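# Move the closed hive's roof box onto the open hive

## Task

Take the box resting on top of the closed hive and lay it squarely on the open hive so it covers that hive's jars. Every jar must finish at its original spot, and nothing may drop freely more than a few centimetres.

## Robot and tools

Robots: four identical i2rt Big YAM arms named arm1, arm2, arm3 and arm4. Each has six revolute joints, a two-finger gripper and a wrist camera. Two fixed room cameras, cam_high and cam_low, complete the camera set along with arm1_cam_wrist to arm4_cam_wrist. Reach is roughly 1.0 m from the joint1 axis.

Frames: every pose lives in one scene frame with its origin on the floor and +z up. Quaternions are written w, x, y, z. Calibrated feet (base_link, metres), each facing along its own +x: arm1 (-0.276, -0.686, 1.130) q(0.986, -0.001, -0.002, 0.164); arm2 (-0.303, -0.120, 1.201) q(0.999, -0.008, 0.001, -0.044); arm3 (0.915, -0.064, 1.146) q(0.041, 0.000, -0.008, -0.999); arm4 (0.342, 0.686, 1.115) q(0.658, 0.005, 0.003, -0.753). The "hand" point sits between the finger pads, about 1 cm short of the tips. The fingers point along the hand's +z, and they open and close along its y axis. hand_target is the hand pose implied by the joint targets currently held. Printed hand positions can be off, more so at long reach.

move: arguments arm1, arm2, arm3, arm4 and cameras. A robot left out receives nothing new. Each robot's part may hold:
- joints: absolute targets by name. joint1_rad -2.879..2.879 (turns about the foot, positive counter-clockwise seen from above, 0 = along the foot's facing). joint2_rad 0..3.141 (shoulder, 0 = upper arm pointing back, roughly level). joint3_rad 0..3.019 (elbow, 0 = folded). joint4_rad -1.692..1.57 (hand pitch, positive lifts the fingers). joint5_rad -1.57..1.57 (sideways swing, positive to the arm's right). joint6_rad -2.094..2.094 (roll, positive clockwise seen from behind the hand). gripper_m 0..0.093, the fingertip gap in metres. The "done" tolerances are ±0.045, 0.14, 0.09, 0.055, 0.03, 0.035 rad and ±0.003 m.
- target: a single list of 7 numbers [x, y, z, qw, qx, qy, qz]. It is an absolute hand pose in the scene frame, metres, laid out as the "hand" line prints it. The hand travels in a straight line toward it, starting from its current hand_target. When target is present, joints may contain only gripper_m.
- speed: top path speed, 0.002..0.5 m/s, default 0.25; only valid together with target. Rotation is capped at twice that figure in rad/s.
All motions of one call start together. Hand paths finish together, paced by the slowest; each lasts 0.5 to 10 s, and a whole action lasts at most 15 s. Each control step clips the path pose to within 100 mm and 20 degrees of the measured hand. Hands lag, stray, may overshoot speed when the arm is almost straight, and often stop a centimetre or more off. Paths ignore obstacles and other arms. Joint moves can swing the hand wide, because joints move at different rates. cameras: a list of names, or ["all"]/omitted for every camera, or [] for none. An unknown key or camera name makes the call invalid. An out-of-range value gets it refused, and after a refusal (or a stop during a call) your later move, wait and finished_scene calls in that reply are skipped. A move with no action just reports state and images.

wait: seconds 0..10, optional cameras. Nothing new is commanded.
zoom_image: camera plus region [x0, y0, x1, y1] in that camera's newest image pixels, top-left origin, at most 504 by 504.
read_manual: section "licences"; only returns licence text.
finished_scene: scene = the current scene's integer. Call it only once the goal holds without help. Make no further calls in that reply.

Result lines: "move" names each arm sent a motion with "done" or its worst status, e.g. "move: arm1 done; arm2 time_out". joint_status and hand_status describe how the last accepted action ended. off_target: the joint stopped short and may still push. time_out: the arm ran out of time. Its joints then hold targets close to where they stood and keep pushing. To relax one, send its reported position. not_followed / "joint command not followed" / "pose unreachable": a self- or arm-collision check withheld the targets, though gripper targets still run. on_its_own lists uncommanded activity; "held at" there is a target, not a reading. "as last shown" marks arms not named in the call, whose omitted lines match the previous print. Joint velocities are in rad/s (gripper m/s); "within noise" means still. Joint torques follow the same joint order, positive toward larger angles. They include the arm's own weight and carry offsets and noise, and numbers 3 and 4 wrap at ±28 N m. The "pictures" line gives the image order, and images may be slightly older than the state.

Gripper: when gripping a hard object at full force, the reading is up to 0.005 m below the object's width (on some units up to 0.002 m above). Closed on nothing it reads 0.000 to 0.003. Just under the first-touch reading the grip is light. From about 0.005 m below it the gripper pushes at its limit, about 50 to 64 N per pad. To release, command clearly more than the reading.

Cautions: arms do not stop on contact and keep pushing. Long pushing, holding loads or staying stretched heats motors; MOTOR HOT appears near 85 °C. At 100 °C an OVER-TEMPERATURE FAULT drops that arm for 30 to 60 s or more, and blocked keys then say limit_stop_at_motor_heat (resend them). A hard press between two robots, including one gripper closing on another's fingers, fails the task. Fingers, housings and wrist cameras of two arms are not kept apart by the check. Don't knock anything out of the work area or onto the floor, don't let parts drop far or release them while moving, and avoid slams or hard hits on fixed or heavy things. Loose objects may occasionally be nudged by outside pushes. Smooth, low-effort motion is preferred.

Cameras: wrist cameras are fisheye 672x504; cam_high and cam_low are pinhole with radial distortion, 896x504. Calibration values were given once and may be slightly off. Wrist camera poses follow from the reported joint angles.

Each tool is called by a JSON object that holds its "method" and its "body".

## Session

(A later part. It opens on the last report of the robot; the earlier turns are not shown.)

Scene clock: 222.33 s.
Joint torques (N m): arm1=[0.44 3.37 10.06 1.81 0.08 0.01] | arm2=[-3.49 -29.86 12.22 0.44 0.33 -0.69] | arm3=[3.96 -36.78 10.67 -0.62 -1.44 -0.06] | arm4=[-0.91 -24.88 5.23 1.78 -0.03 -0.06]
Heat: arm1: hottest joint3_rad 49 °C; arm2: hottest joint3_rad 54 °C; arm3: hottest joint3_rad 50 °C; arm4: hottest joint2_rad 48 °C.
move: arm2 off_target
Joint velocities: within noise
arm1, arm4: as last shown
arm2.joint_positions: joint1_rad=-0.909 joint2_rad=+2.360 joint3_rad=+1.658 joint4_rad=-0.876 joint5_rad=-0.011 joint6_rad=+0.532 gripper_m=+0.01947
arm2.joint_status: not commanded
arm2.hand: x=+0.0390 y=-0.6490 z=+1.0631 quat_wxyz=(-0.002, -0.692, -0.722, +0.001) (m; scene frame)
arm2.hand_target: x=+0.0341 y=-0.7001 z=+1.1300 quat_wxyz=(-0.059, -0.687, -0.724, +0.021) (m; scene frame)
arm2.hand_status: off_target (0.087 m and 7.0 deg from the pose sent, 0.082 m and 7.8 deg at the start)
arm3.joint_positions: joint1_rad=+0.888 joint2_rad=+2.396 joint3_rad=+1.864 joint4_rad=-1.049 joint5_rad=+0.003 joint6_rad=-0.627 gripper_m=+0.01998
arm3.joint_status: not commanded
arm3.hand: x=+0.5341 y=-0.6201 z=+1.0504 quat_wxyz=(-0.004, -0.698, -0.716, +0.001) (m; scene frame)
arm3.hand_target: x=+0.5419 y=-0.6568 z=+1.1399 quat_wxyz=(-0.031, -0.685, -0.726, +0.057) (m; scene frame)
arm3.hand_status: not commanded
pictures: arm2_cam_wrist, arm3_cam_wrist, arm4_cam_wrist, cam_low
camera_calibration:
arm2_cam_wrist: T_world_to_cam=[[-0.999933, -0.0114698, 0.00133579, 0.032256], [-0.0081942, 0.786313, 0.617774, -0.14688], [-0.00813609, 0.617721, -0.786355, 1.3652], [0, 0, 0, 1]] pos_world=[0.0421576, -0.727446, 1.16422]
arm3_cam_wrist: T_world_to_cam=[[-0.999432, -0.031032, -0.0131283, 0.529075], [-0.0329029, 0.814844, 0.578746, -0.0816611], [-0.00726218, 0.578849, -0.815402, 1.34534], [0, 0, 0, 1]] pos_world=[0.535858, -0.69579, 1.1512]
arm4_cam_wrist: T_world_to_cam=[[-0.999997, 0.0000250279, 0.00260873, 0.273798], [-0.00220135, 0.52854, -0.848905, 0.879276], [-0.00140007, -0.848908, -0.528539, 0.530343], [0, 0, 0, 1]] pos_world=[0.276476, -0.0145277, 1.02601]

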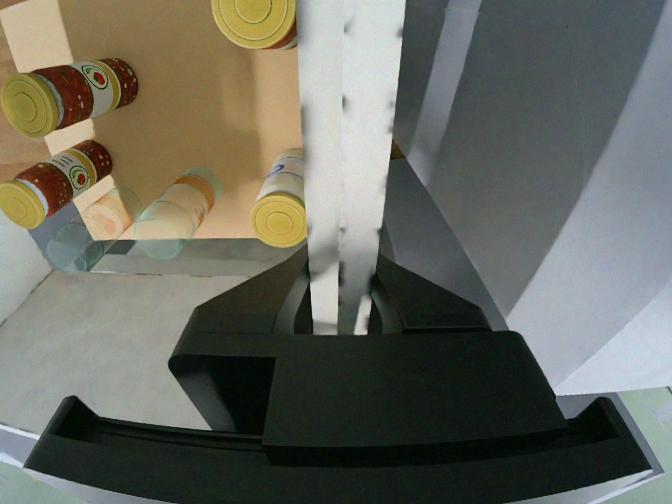

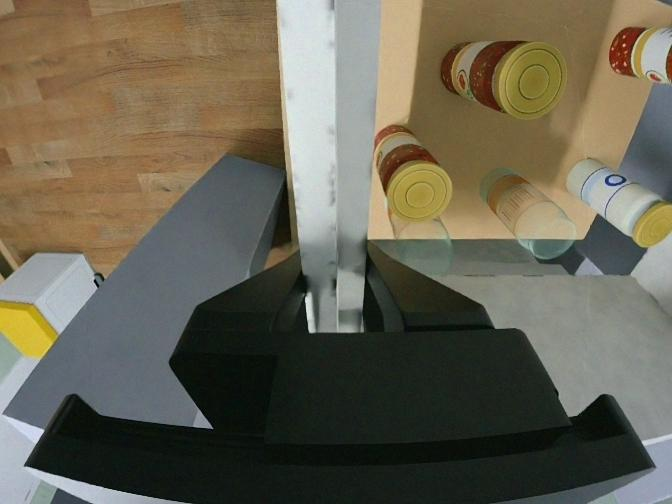

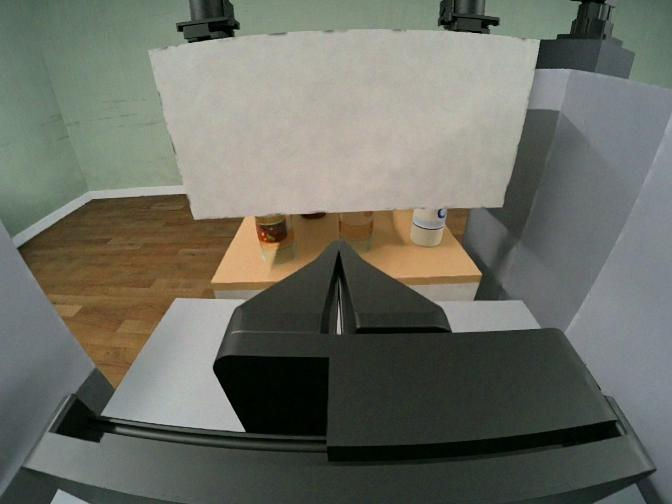

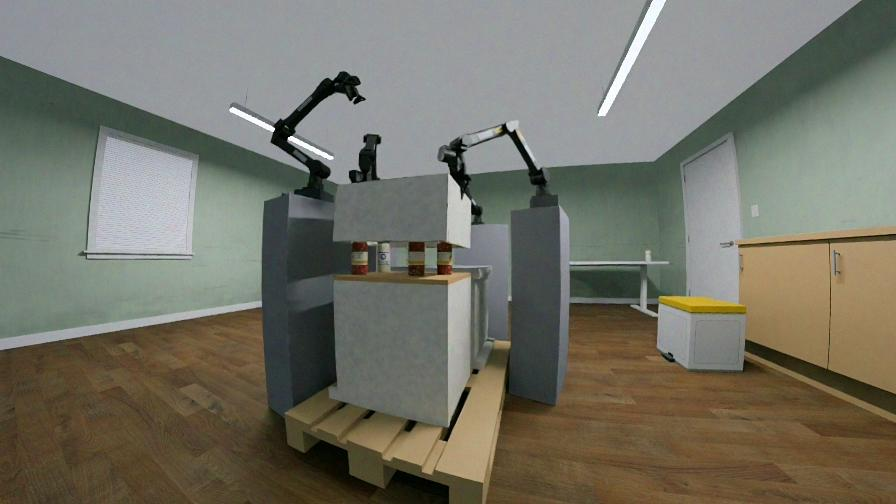

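{"method": "move", "body": {"arm2": {"target":[0.033,-0.702,1.070,0.060,0.686,0.726,-0.018],"speed":0.03}, "arm3": {"target":[0.540,-0.656,1.090,0.030,0.684,0.726,-0.057],"speed":0.025}, "cameras": ["arm4_cam_wrist","arm2_cam_wrist","arm3_cam_wrist","cam_low"]}}

{"method": "zoom_image", "body": {"camera": "arm4_cam_wrist", "region": [130, 120, 340, 330]}}

{"method": "zoom_image", "body": {"camera": "arm4_cam_wrist", "region": [340, 120, 550, 330]}}

{"method": "zoom_image", "body": {"camera": "cam_low", "region": [420, 215, 480, 305]}}

{"method": "zoom_image", "body": {"camera": "cam_low", "region": [320, 215, 370, 290]}}

Scene clock: 230.83 s.
Joint torques (N m): arm1=[0.56 3.37 10.07 1.83 0.08 0.02] | arm2=[-4.07 -29.1 10.55 0.46 0.69 -0.59] | arm3=[4.31 -33.79 10.82 -0.18 -0.78 0.12] | arm4=[-0.73 -24.35 5.38 1.7 -0.05 -0.12]
Heat: arm1: hottest joint3_rad 49 °C; arm2: hottest joint3_rad 55 °C; arm3: hottest joint2_rad 50 °C; arm4: hottest joint2_rad 49 °C.
move: arm2 off_target; arm3 off_target
Joint velocities: within noise
arm1, arm4: as last shown
arm2.joint_positions: joint1_rad=-0.909 joint2_rad=+2.432 joint3_rad=+1.658 joint4_rad=-0.774 joint5_rad=-0.021 joint6_rad=+0.516 gripper_m=+0.01946
arm2.joint_status: not commanded
arm2.hand: x=+0.0425 y=-0.6519 z=+1.0193 quat_wxyz=(-0.018, -0.686, -0.727, -0.001) (m; scene frame)
arm2.hand_target: x=+0.0310 y=-0.6995 z=+1.0700 quat_wxyz=(-0.059, -0.686, -0.725, +0.020) (m; scene frame)
arm2.hand_status: off_target (0.072 m and 5.3 deg from the pose sent, 0.054 m and 7.0 deg at the start)
arm3.joint_positions: joint1_rad=+0.880 joint2_rad=+2.418 joint3_rad=+1.812 joint4_rad=-0.958 joint5_rad=-0.014 joint6_rad=-0.650 gripper_m=+0.01998
arm3.joint_status: not commanded
arm3.hand: x=+0.5360 y=-0.6143 z=+1.0199 quat_wxyz=(-0.014, -0.692, -0.722, +0.008) (m; scene frame)
arm3.hand_target: x=+0.5417 y=-0.6534 z=+1.0886 quat_wxyz=(-0.031, -0.684, -0.727, +0.057) (m; scene frame)
arm3.hand_status: off_target (0.082 m and 6.0 deg from the pose sent, 0.054 m and 7.4 deg at the start)
pictures: arm2_cam_wrist, arm3_cam_wrist, arm4_cam_wrist, cam_low
camera_calibration:
arm2_cam_wrist: T_world_to_cam=[[-0.999353, -0.0275372, -0.0231222, 0.050117], [-0.0359076, 0.79811, 0.60144, -0.0918522], [0.00189206, 0.601882, -0.798583, 1.33433], [0, 0, 0, 1]] pos_world=[0.0442617, -0.728418, 1.12197]
arm3_cam_wrist: T_world_to_cam=[[-0.998784, -0.0466442, -0.0159943, 0.523694], [-0.047618, 0.828116, 0.558531, -0.0320938], [-0.0128071, 0.558613, -0.829329, 1.3218], [0, 0, 0, 1]] pos_world=[0.538457, -0.687368, 1.1225]
arm4_cam_wrist: T_world_to_cam=[[-0.999997, 0.0000250279, 0.00260873, 0.273798], [-0.00220135, 0.52854, -0.848905, 0.879276], [-0.00140007, -0.848908, -0.528539, 0.530343], [0, 0, 0, 1]] pos_world=[0.276476, -0.0145277, 1.02601]

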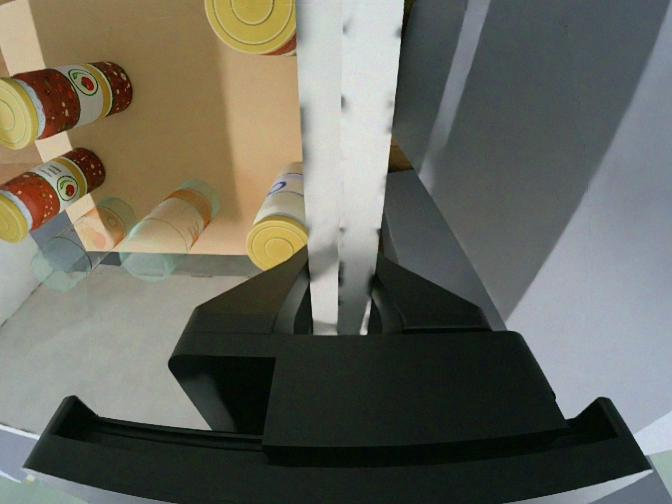

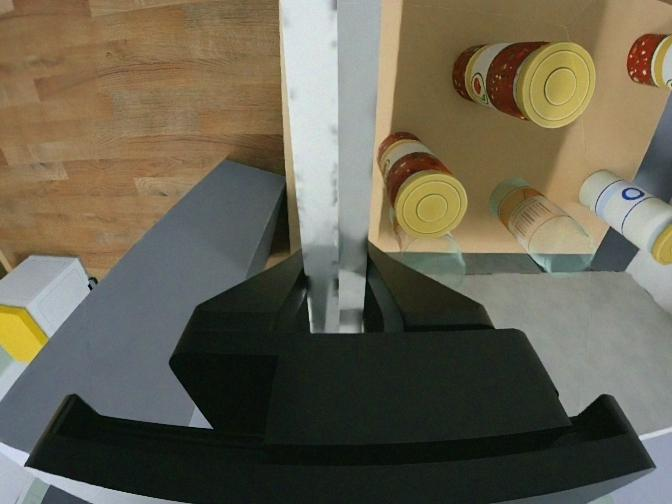

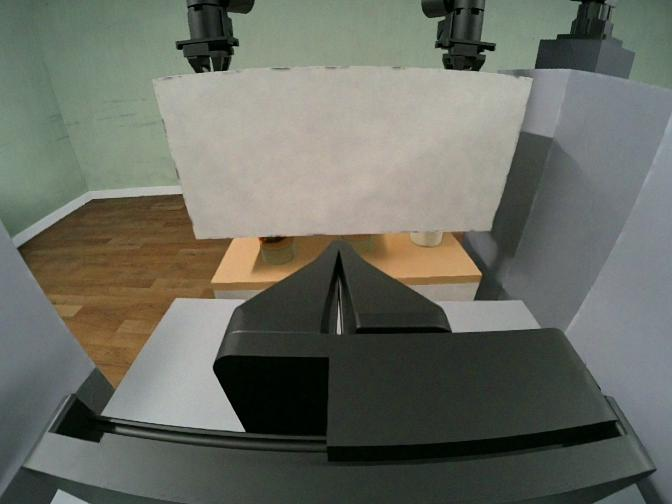

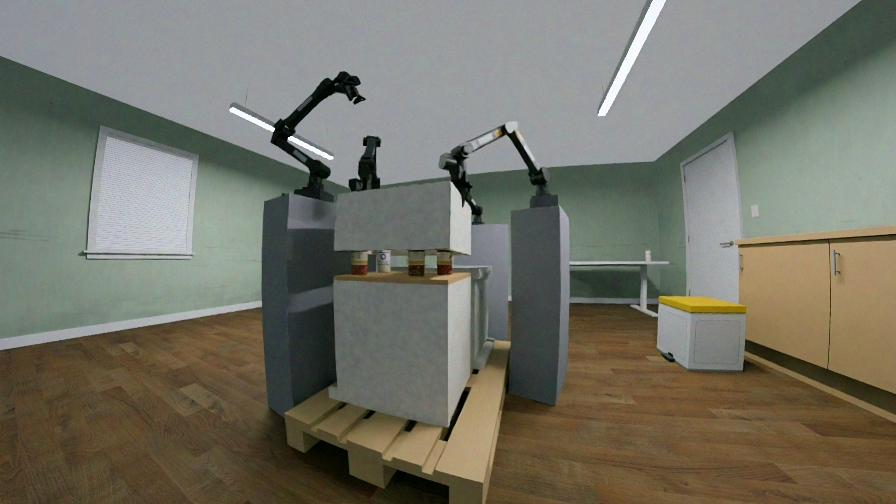

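Scaled by 2.400 from the camera's 672x504 image, which has a finer 960x720 frame.

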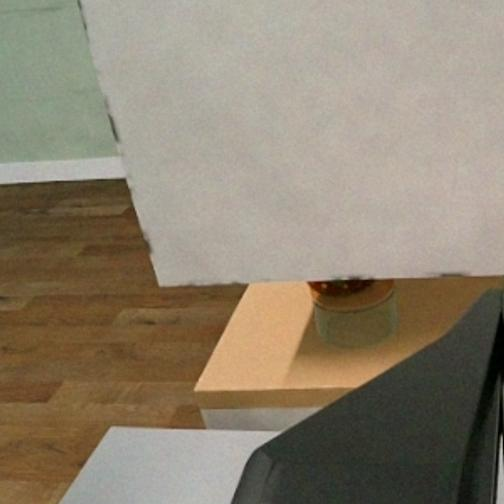

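Scaled by 2.400 from the camera's 672x504 image, which has a finer 960x720 frame.

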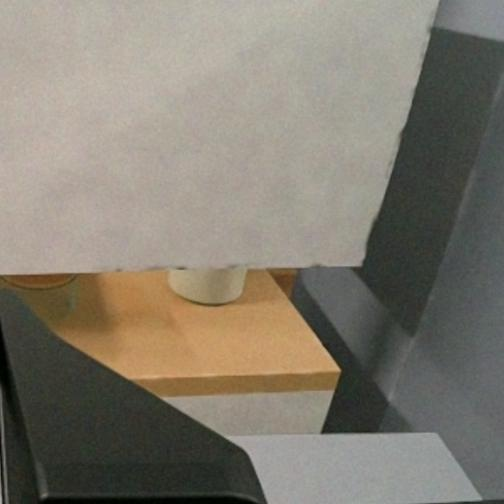

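Scaled by 5.600.

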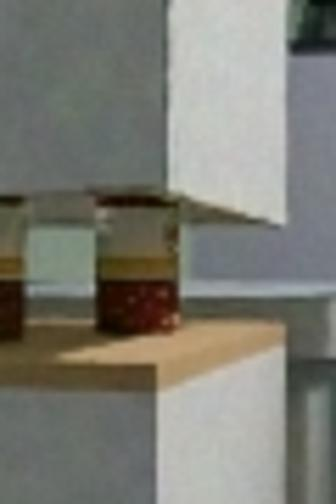

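Scaled by 6.720.

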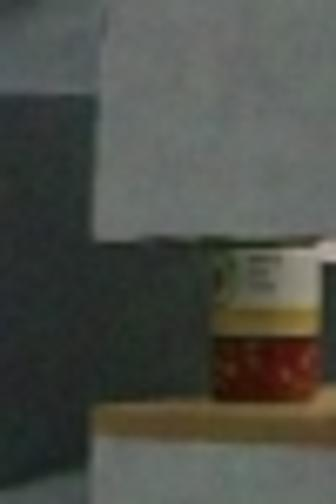

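{"method": "move", "body": {"arm2": {"target":[0.026,-0.7015,1.043,0.0424,0.690,0.723,-0.017],"speed":0.03}, "arm3": {"target":[0.537,-0.662,1.059,0.0233,0.688,0.723,-0.0445],"speed":0.03}, "cameras": ["arm4_cam_wrist","arm2_cam_wrist","arm3_cam_wrist","cam_low"]}}

{"method": "zoom_image", "body": {"camera": "arm4_cam_wrist", "region": [130, 120, 340, 330]}}

{"method": "zoom_image", "body": {"camera": "arm4_cam_wrist", "region": [340, 120, 550, 330]}}

{"method": "zoom_image", "body": {"camera": "cam_low", "region": [420, 215, 480, 305]}}

{"method": "zoom_image", "body": {"camera": "cam_low", "region": [320, 215, 370, 290]}}

Scene clock: 240.57 s.
Joint torques (N m): arm1=[0.5 3.37 10.07 1.83 0.09 0.02] | arm2=[-4.48 -28.16 11.67 -0.13 1.22 -0.54] | arm3=[5.42 -32.26 13.76 -0.96 -1.22 0.3] | arm4=[-0.62 -24.7 5.23 1.68 -0.05 -0.15]
Heat: arm1: hottest joint3_rad 49 °C; arm2: hottest joint3_rad 53 °C; arm3: hottest joint2_rad 51 °C; arm4: hottest joint2_rad 49 °C.
move: arm2 off_target; arm3 off_target
Joint velocities: within noise
arm1, arm4: as last shown
arm2.joint_positions: joint1_rad=-0.909 joint2_rad=+2.477 joint3_rad=+1.661 joint4_rad=-0.765 joint5_rad=-0.026 joint6_rad=+0.514 gripper_m=+0.01947
arm2.joint_status: not commanded
arm2.hand: x=+0.0370 y=-0.6426 z=+0.9930 quat_wxyz=(-0.002, -0.685, -0.728, -0.007) (m; scene frame)
arm2.hand_target: x=+0.0234 y=-0.6983 z=+1.0435 quat_wxyz=(-0.042, -0.690, -0.722, +0.019) (m; scene frame)
arm2.hand_status: off_target (0.078 m and 5.4 deg from the pose sent, 0.058 m and 3.6 deg at the start)
arm3.joint_positions: joint1_rad=+0.870 joint2_rad=+2.470 joint3_rad=+1.824 joint4_rad=-0.943 joint5_rad=+0.004 joint6_rad=-0.658 gripper_m=+0.01998
arm3.joint_status: not commanded
arm3.hand: x=+0.5314 y=-0.6048 z=+0.9894 quat_wxyz=(-0.003, -0.693, -0.721, -0.003) (m; scene frame)
arm3.hand_target: x=+0.5400 y=-0.6579 z=+1.0587 quat_wxyz=(-0.025, -0.688, -0.724, +0.045) (m; scene frame)
arm3.hand_status: off_target (0.090 m and 6.0 deg from the pose sent, 0.062 m and 4.4 deg at the start)
arm4.joint_positions: joint1_rad=+0.032 joint2_rad=+2.833 joint3_rad=+1.688 joint4_rad=+1.210 joint5_rad=-0.097 joint6_rad=+0.010 gripper_m=+0.00035
pictures: arm2_cam_wrist, arm3_cam_wrist, arm4_cam_wrist, cam_low
camera_calibration:
arm2_cam_wrist: T_world_to_cam=[[-0.999541, -0.0286378, -0.00991682, 0.0305312], [-0.0285452, 0.779713, 0.625486, -0.119689], [-0.0101803, 0.625482, -0.780172, 1.30501], [0, 0, 0, 1]] pos_world=[0.040386, -0.722061, 1.0933]
arm3_cam_wrist: T_world_to_cam=[[-0.998831, -0.0451563, -0.0172444, 0.521269], [-0.0467167, 0.810236, 0.584239, -0.0598583], [-0.0124101, 0.584361, -0.811399, 1.28881], [0, 0, 0, 1]] pos_world=[0.533857, -0.681093, 1.0897]
arm4_cam_wrist: T_world_to_cam=[[-0.999995, 0.000117357, 0.00302281, 0.273375], [-0.00250406, 0.528539, -0.848905, 0.87936], [-0.0016973, -0.848909, -0.528537, 0.530423], [0, 0, 0, 1]] pos_world=[0.276476, -0.0145277, 1.02601]

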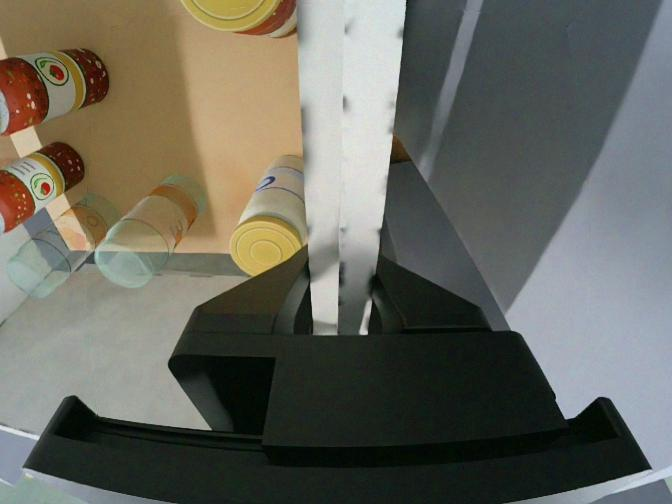

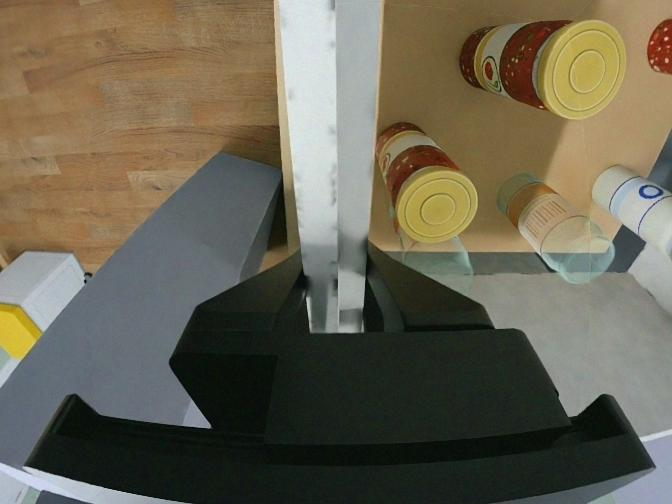

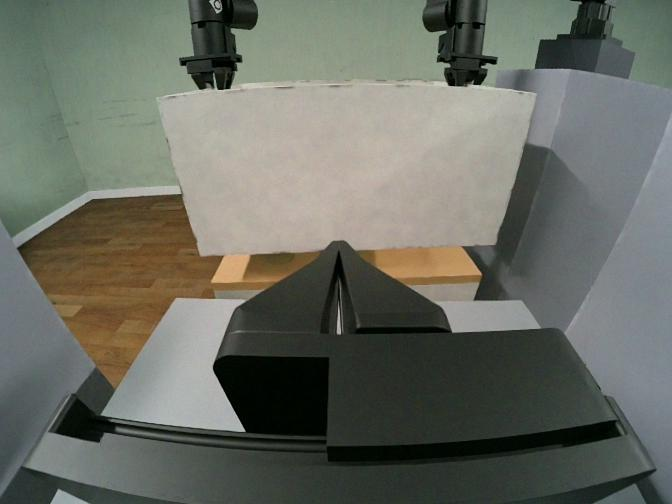

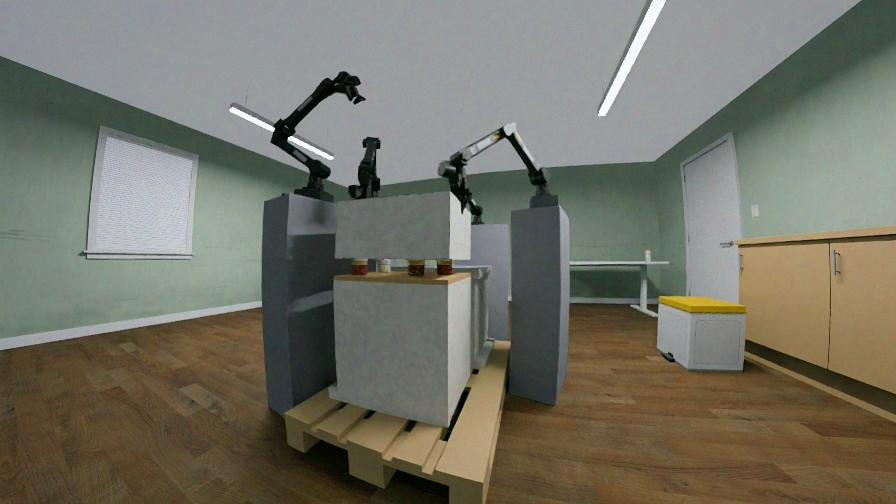

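Scaled by 2.400 from the camera's 672x504 image, which has a finer 960x720 frame.

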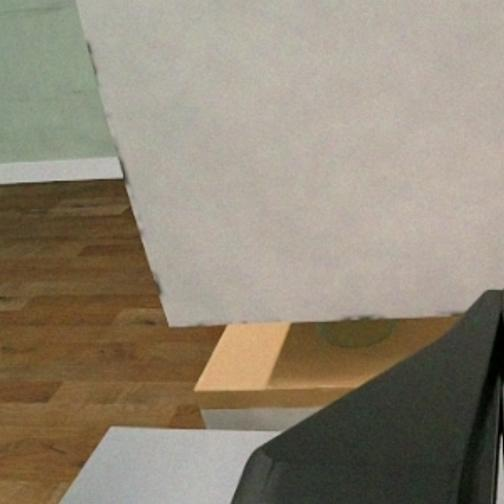

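Scaled by 2.400 from the camera's 672x504 image, which has a finer 960x720 frame.

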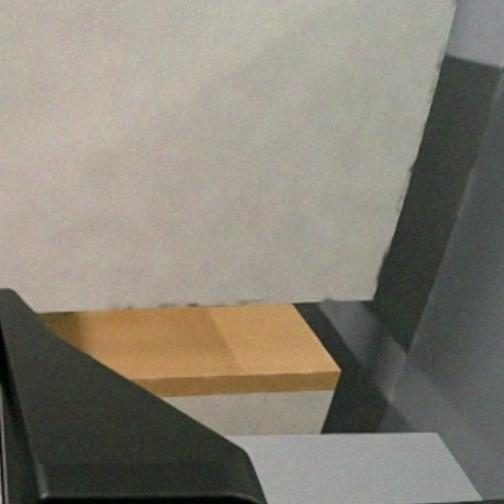

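Scaled by 5.600.

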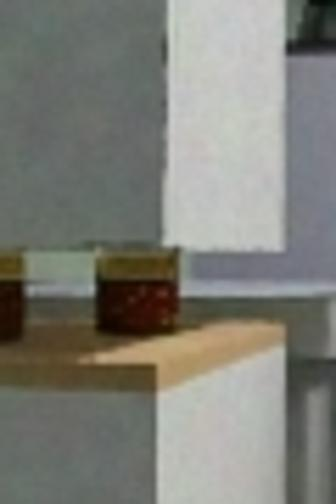

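Scaled by 6.720.

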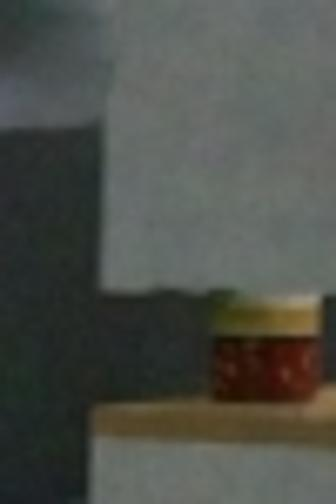

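{"method": "move", "body": {"arm2": {"target":[0.022,-0.706,1.0135,0.0424,0.692,0.721,-0.017],"speed":0.03}, "arm3": {"target":[0.538,-0.6705,1.0285,0.0233,0.690,0.721,-0.0445],"speed":0.03}, "cameras": ["arm4_cam_wrist","arm2_cam_wrist","arm3_cam_wrist","cam_low"]}}

{"method": "zoom_image", "body": {"camera": "arm4_cam_wrist", "region": [130, 160, 340, 370]}}

{"method": "zoom_image", "body": {"camera": "arm4_cam_wrist", "region": [340, 160, 550, 370]}}

{"method": "zoom_image", "body": {"camera": "cam_low", "region": [420, 215, 480, 305]}}

{"method": "zoom_image", "body": {"camera": "cam_low", "region": [320, 215, 370, 290]}}

{"method": "zoom_image", "body": {"camera": "arm2_cam_wrist", "region": [0, 120, 320, 360]}}

{"method": "zoom_image", "body": {"camera": "arm3_cam_wrist", "region": [352, 120, 672, 360]}}

Scene clock: 248.37 s.
Joint torques (N m): arm1=[0.5 3.37 10.06 1.84 0.08 0.02] | arm2=[-4.95 -28.4 11.34 -0.2 1.13 -0.56] | arm3=[6.01 -32.5 13.53 -0.85 -1.24 0.4] | arm4=[-0.79 -24.35 5.2 1.85 -0.05 -0.09]
Heat: arm1: hottest joint3_rad 49 °C; arm2: hottest joint2_rad 51 °C; arm3: hottest joint2_rad 49 °C; arm4: hottest joint2_rad 50 °C.
move: arm2 off_target; arm3 off_target
Joint velocities: within noise
arm1, arm4: as last shown
arm2.joint_positions: joint1_rad=-0.909 joint2_rad=+2.535 joint3_rad=+1.683 joint4_rad=-0.729 joint5_rad=-0.023 joint6_rad=+0.514 gripper_m=+0.01947
arm2.joint_status: not commanded
arm2.hand: x=+0.0364 y=-0.6432 z=+0.9640 quat_wxyz=(-0.002, -0.686, -0.728, -0.005) (m; scene frame)
arm2.hand_target: x=+0.0194 y=-0.7025 z=+1.0140 quat_wxyz=(-0.042, -0.692, -0.720, +0.019) (m; scene frame)
arm2.hand_status: off_target (0.081 m and 5.4 deg from the pose sent, 0.068 m and 5.5 deg at the start)
arm3.joint_positions: joint1_rad=+0.870 joint2_rad=+2.530 joint3_rad=+1.854 joint4_rad=-0.915 joint5_rad=+0.004 joint6_rad=-0.656 gripper_m=+0.01998
arm3.joint_status: not commanded
arm3.hand: x=+0.5299 y=-0.6076 z=+0.9600 quat_wxyz=(-0.003, -0.694, -0.720, -0.004) (m; scene frame)
arm3.hand_target: x=+0.5413 y=-0.6662 z=+1.0286 quat_wxyz=(-0.026, -0.690, -0.722, +0.045) (m; scene frame)
arm3.hand_status: off_target (0.093 m and 6.1 deg from the pose sent, 0.077 m and 5.9 deg at the start)
pictures: arm2_cam_wrist, arm3_cam_wrist, arm4_cam_wrist, cam_low
camera_calibration:
arm2_cam_wrist: T_world_to_cam=[[-0.999562, -0.0286387, -0.00750002, 0.0272623], [-0.0270573, 0.780949, 0.624008, -0.0988944], [-0.0120137, 0.623937, -0.781382, 1.28309], [0, 0, 0, 1]] pos_world=[0.0399892, -0.722558, 1.0645]
arm3_cam_wrist: T_world_to_cam=[[-0.998912, -0.0428659, -0.0183878, 0.521651], [-0.0455109, 0.80939, 0.585505, -0.0429193], [-0.0102154, 0.585705, -0.81046, 1.2653], [0, 0, 0, 1]] pos_world=[0.532056, -0.683995, 1.0602]
arm4_cam_wrist: T_world_to_cam=[[-0.999995, 0.000117357, 0.00302281, 0.273375], [-0.00250406, 0.528539, -0.848905, 0.87936], [-0.0016973, -0.848909, -0.528537, 0.530423], [0, 0, 0, 1]] pos_world=[0.276476, -0.0145277, 1.02601]

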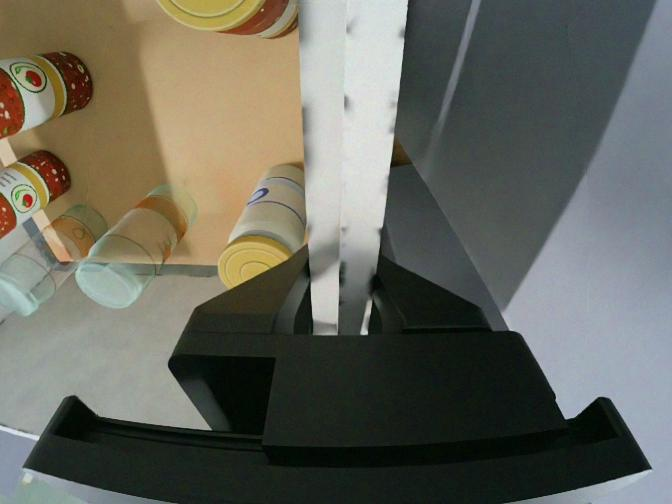

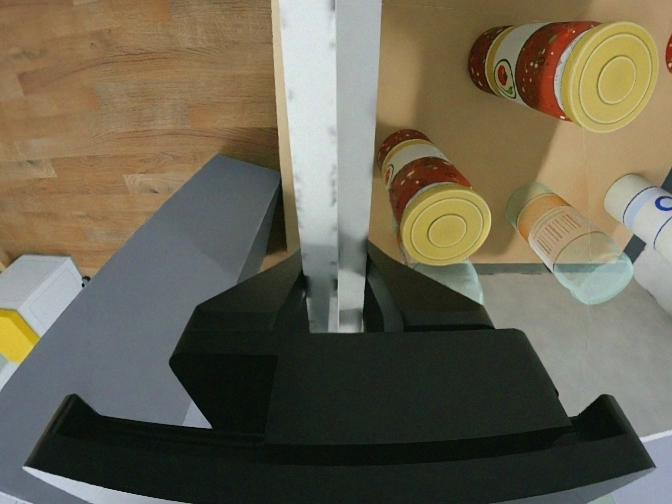

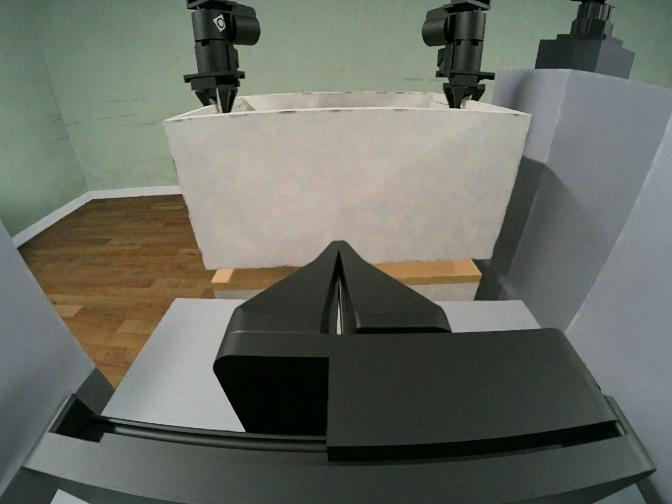

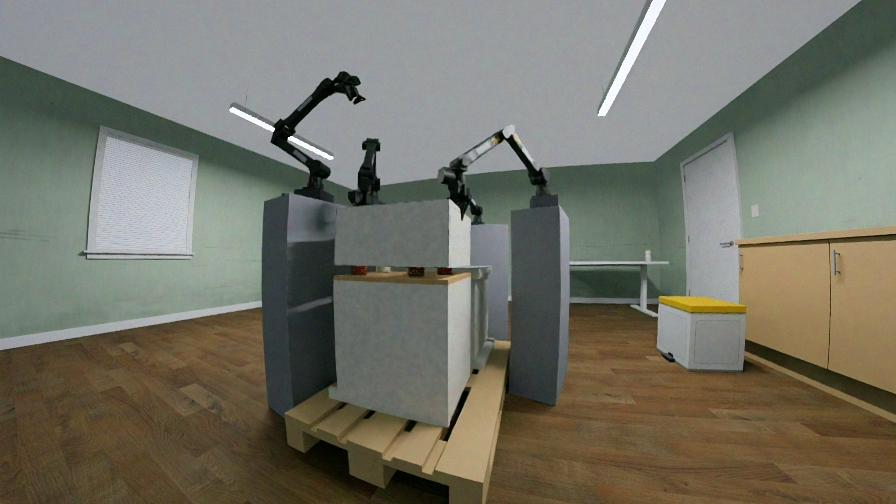

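Scaled by 2.400 from the camera's 672x504 image, which has a finer 960x720 frame.

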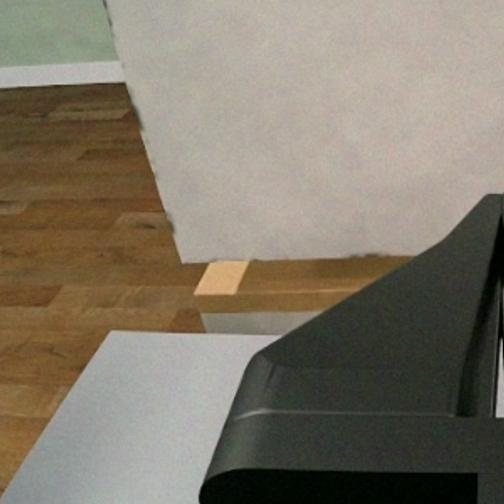

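Scaled by 2.400 from the camera's 672x504 image, which has a finer 960x720 frame.

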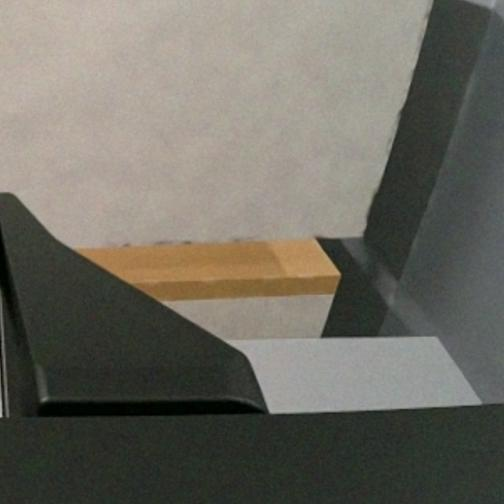

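Scaled by 5.600.

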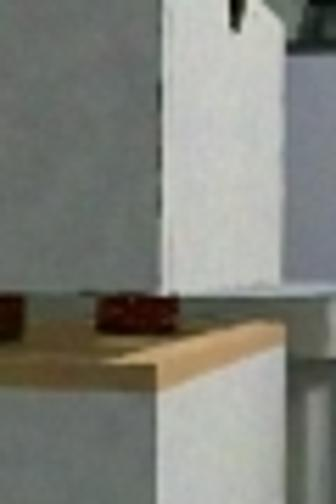

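Scaled by 6.720.

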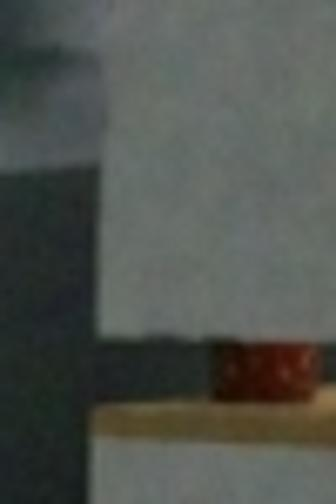

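Scaled by 1.575 from the camera's 672x504 image, which has a finer 960x720 frame.

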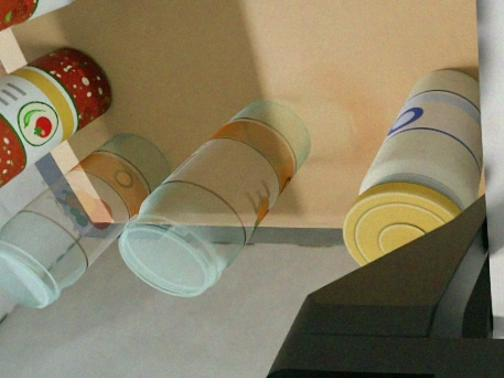

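Scaled by 1.575 from the camera's 672x504 image, which has a finer 960x720 frame.

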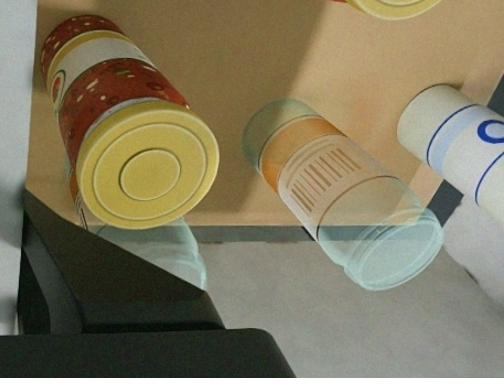

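{"method": "move", "body": {"arm2": {"target":[0.0215,-0.7105,0.996,0.0424,0.694,0.719,-0.017],"speed":0.025}, "arm3": {"target":[0.5435,-0.678,1.011,0.0233,0.692,0.719,-0.0445],"speed":0.025}, "cameras": ["arm4_cam_wrist","arm2_cam_wrist","arm3_cam_wrist","cam_low"]}}

{"method": "zoom_image", "body": {"camera": "arm4_cam_wrist", "region": [130, 160, 340, 370]}}

{"method": "zoom_image", "body": {"camera": "arm4_cam_wrist", "region": [340, 160, 550, 370]}}

{"method": "zoom_image", "body": {"camera": "cam_low", "region": [420, 215, 480, 305]}}

{"method": "zoom_image", "body": {"camera": "cam_low", "region": [320, 215, 370, 290]}}

{"method": "zoom_image", "body": {"camera": "arm2_cam_wrist", "region": [0, 120, 320, 360]}}

{"method": "zoom_image", "body": {"camera": "arm3_cam_wrist", "region": [352, 120, 672, 360]}}

Scene clock: 257.73 s.
Joint torques (N m): arm1=[0.44 3.37 10.06 1.81 0.08 0.02] | arm2=[-5.25 -28.69 11.29 -0.08 1.1 -0.55] | arm3=[7.24 -32.56 13.15 -0.81 -1.16 0.49] | arm4=[-1.2 -23.82 5.31 1.76 -0.05 -0.09]
Heat: arm1: hottest joint3_rad 49 °C; arm2: hottest joint2_rad 50 °C; arm3: hottest joint2_rad 50 °C; arm4: hottest joint2_rad 50 °C.
move: arm2 off_target; arm3 off_target
Joint velocities: within noise
arm1.joint_positions: joint1_rad=-0.101 joint2_rad=+0.597 joint3_rad=+1.316 joint4_rad=-1.146 joint5_rad=+0.204 joint6_rad=-0.336 gripper_m=+0.09396
arm1.joint_status: not commanded
arm1.hand: x=-0.0198 y=-0.6619 z=+1.6805 quat_wxyz=(-0.534, +0.180, -0.818, +0.115) (m; scene frame)
arm1.hand_target: x=-0.0229 y=-0.6626 z=+1.6934 quat_wxyz=(-0.546, +0.177, -0.811, +0.115) (m; scene frame)
arm1.hand_status: not commanded
arm2.joint_positions: joint1_rad=-0.911 joint2_rad=+2.573 joint3_rad=+1.709 joint4_rad=-0.716 joint5_rad=-0.022 joint6_rad=+0.514 gripper_m=+0.01946
arm2.joint_status: not commanded
arm2.hand: x=+0.0363 y=-0.6463 z=+0.9473 quat_wxyz=(-0.002, -0.686, -0.727, -0.005) (m; scene frame)
arm2.hand_target: x=+0.0187 y=-0.7071 z=+0.9968 quat_wxyz=(-0.042, -0.694, -0.718, +0.019) (m; scene frame)
arm2.hand_status: off_target (0.082 m and 5.4 deg from the pose sent, 0.076 m and 5.5 deg at the start)
arm3.joint_positions: joint1_rad=+0.871 joint2_rad=+2.565 joint3_rad=+1.872 joint4_rad=-0.896 joint5_rad=+0.003 joint6_rad=-0.653 gripper_m=+0.01998
arm3.joint_status: not commanded
arm3.hand: x=+0.5292 y=-0.6098 z=+0.9430 quat_wxyz=(-0.004, -0.695, -0.719, -0.003) (m; scene frame)
arm3.hand_target: x=+0.5470 y=-0.6733 z=+1.0109 quat_wxyz=(-0.027, -0.691, -0.721, +0.045) (m; scene frame)
arm3.hand_status: off_target (0.097 m and 5.9 deg from the pose sent, 0.088 m and 6.1 deg at the start)
arm4.joint_positions: joint1_rad=+0.032 joint2_rad=+2.833 joint3_rad=+1.688 joint4_rad=+1.210 joint5_rad=-0.097 joint6_rad=+0.010 gripper_m=+0.00035
arm4.joint_status: not commanded
arm4.hand: x=+0.2772 y=-0.1177 z=+0.9554 quat_wxyz=(-0.514, -0.489, -0.483, +0.513) (m; scene frame)
arm4.hand_target: x=+0.2800 y=-0.1200 z=+0.9600 quat_wxyz=(-0.513, -0.487, -0.487, +0.513) (m; scene frame)
arm4.hand_status: not commanded
pictures: arm2_cam_wrist, arm3_cam_wrist, arm4_cam_wrist, cam_low
camera_calibration:
arm2_cam_wrist: T_world_to_cam=[[-0.999629, -0.0263302, -0.00692776, 0.0279242], [-0.0249002, 0.78122, 0.623758, -0.0857649], [-0.0110116, 0.6237, -0.781586, 1.27192], [0, 0, 0, 1]] pos_world=[0.0397841, -0.725558, 1.0478]
arm3_cam_wrist: T_world_to_cam=[[-0.999043, -0.0398127, -0.0181241, 0.522145], [-0.0429053, 0.811086, 0.583352, -0.0294264], [-0.00852462, 0.583571, -0.812017, 1.25203], [0, 0, 0, 1]] pos_world=[0.531055, -0.685993, 1.0433]
arm4_cam_wrist: T_world_to_cam=[[-0.999995, 0.000117357, 0.00302281, 0.273375], [-0.00250406, 0.528539, -0.848905, 0.87936], [-0.0016973, -0.848909, -0.528537, 0.530423], [0, 0, 0, 1]] pos_world=[0.276476, -0.0145277, 1.02601]

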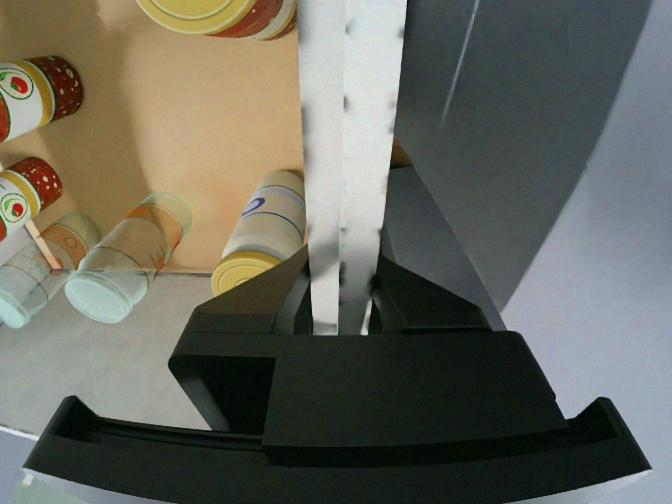

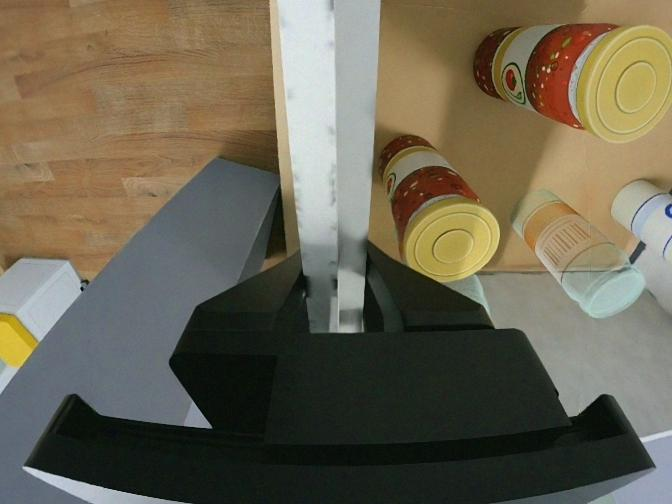

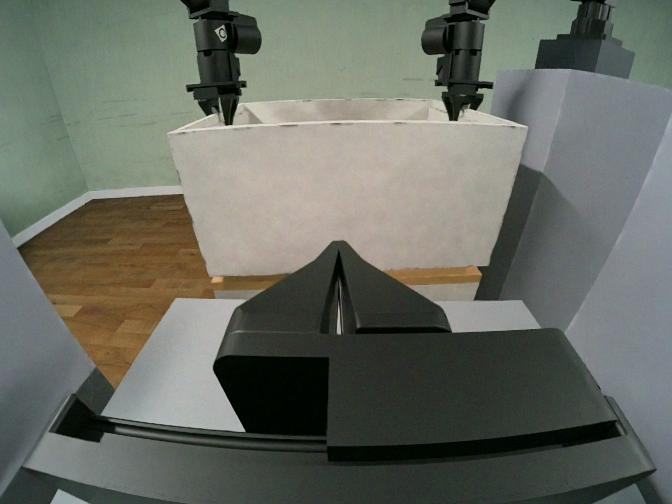

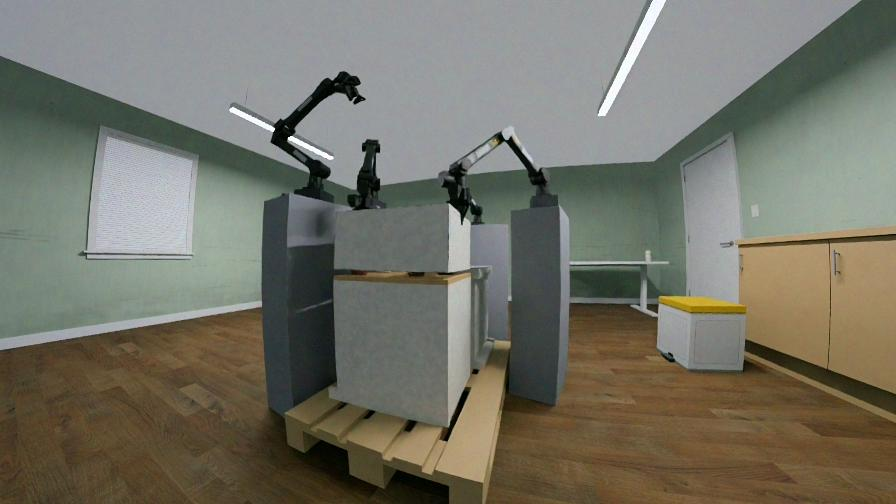

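Scaled by 2.400 from the camera's 672x504 image, which has a finer 960x720 frame.

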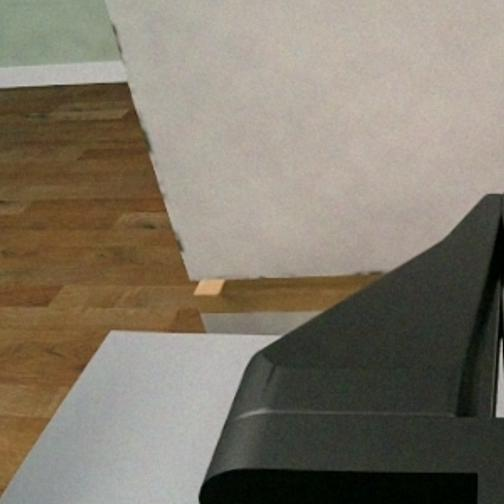

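Scaled by 2.400 from the camera's 672x504 image, which has a finer 960x720 frame.

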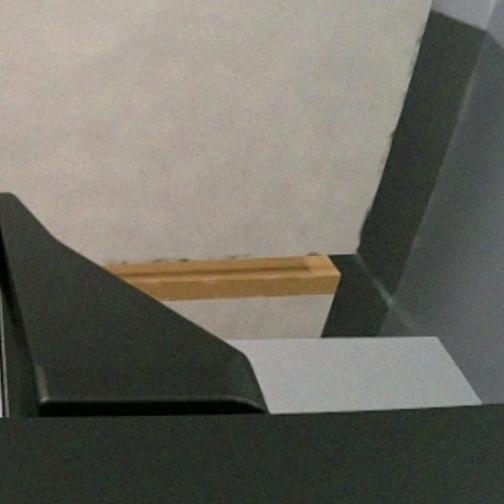

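Scaled by 5.600.

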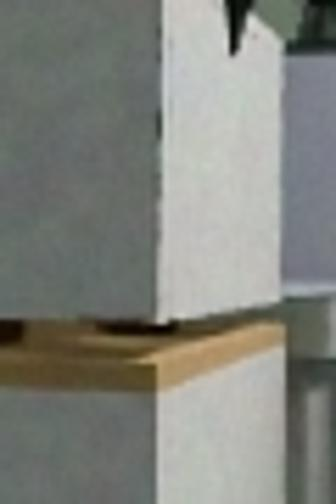

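Scaled by 6.720.

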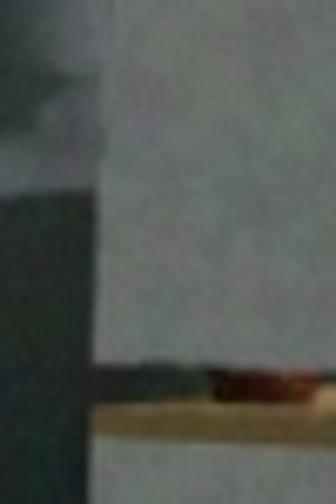

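Scaled by 1.575 from the camera's 672x504 image, which has a finer 960x720 frame.

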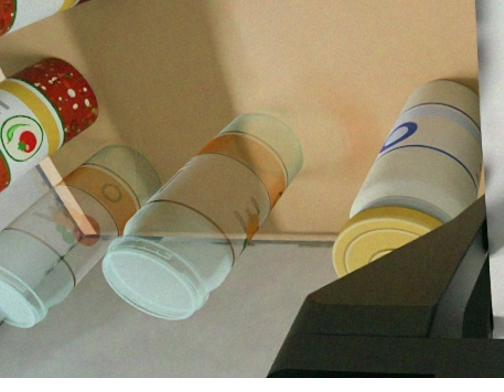

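Scaled by 1.575 from the camera's 672x504 image, which has a finer 960x720 frame.

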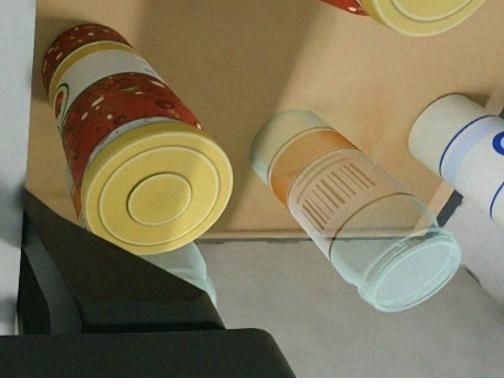

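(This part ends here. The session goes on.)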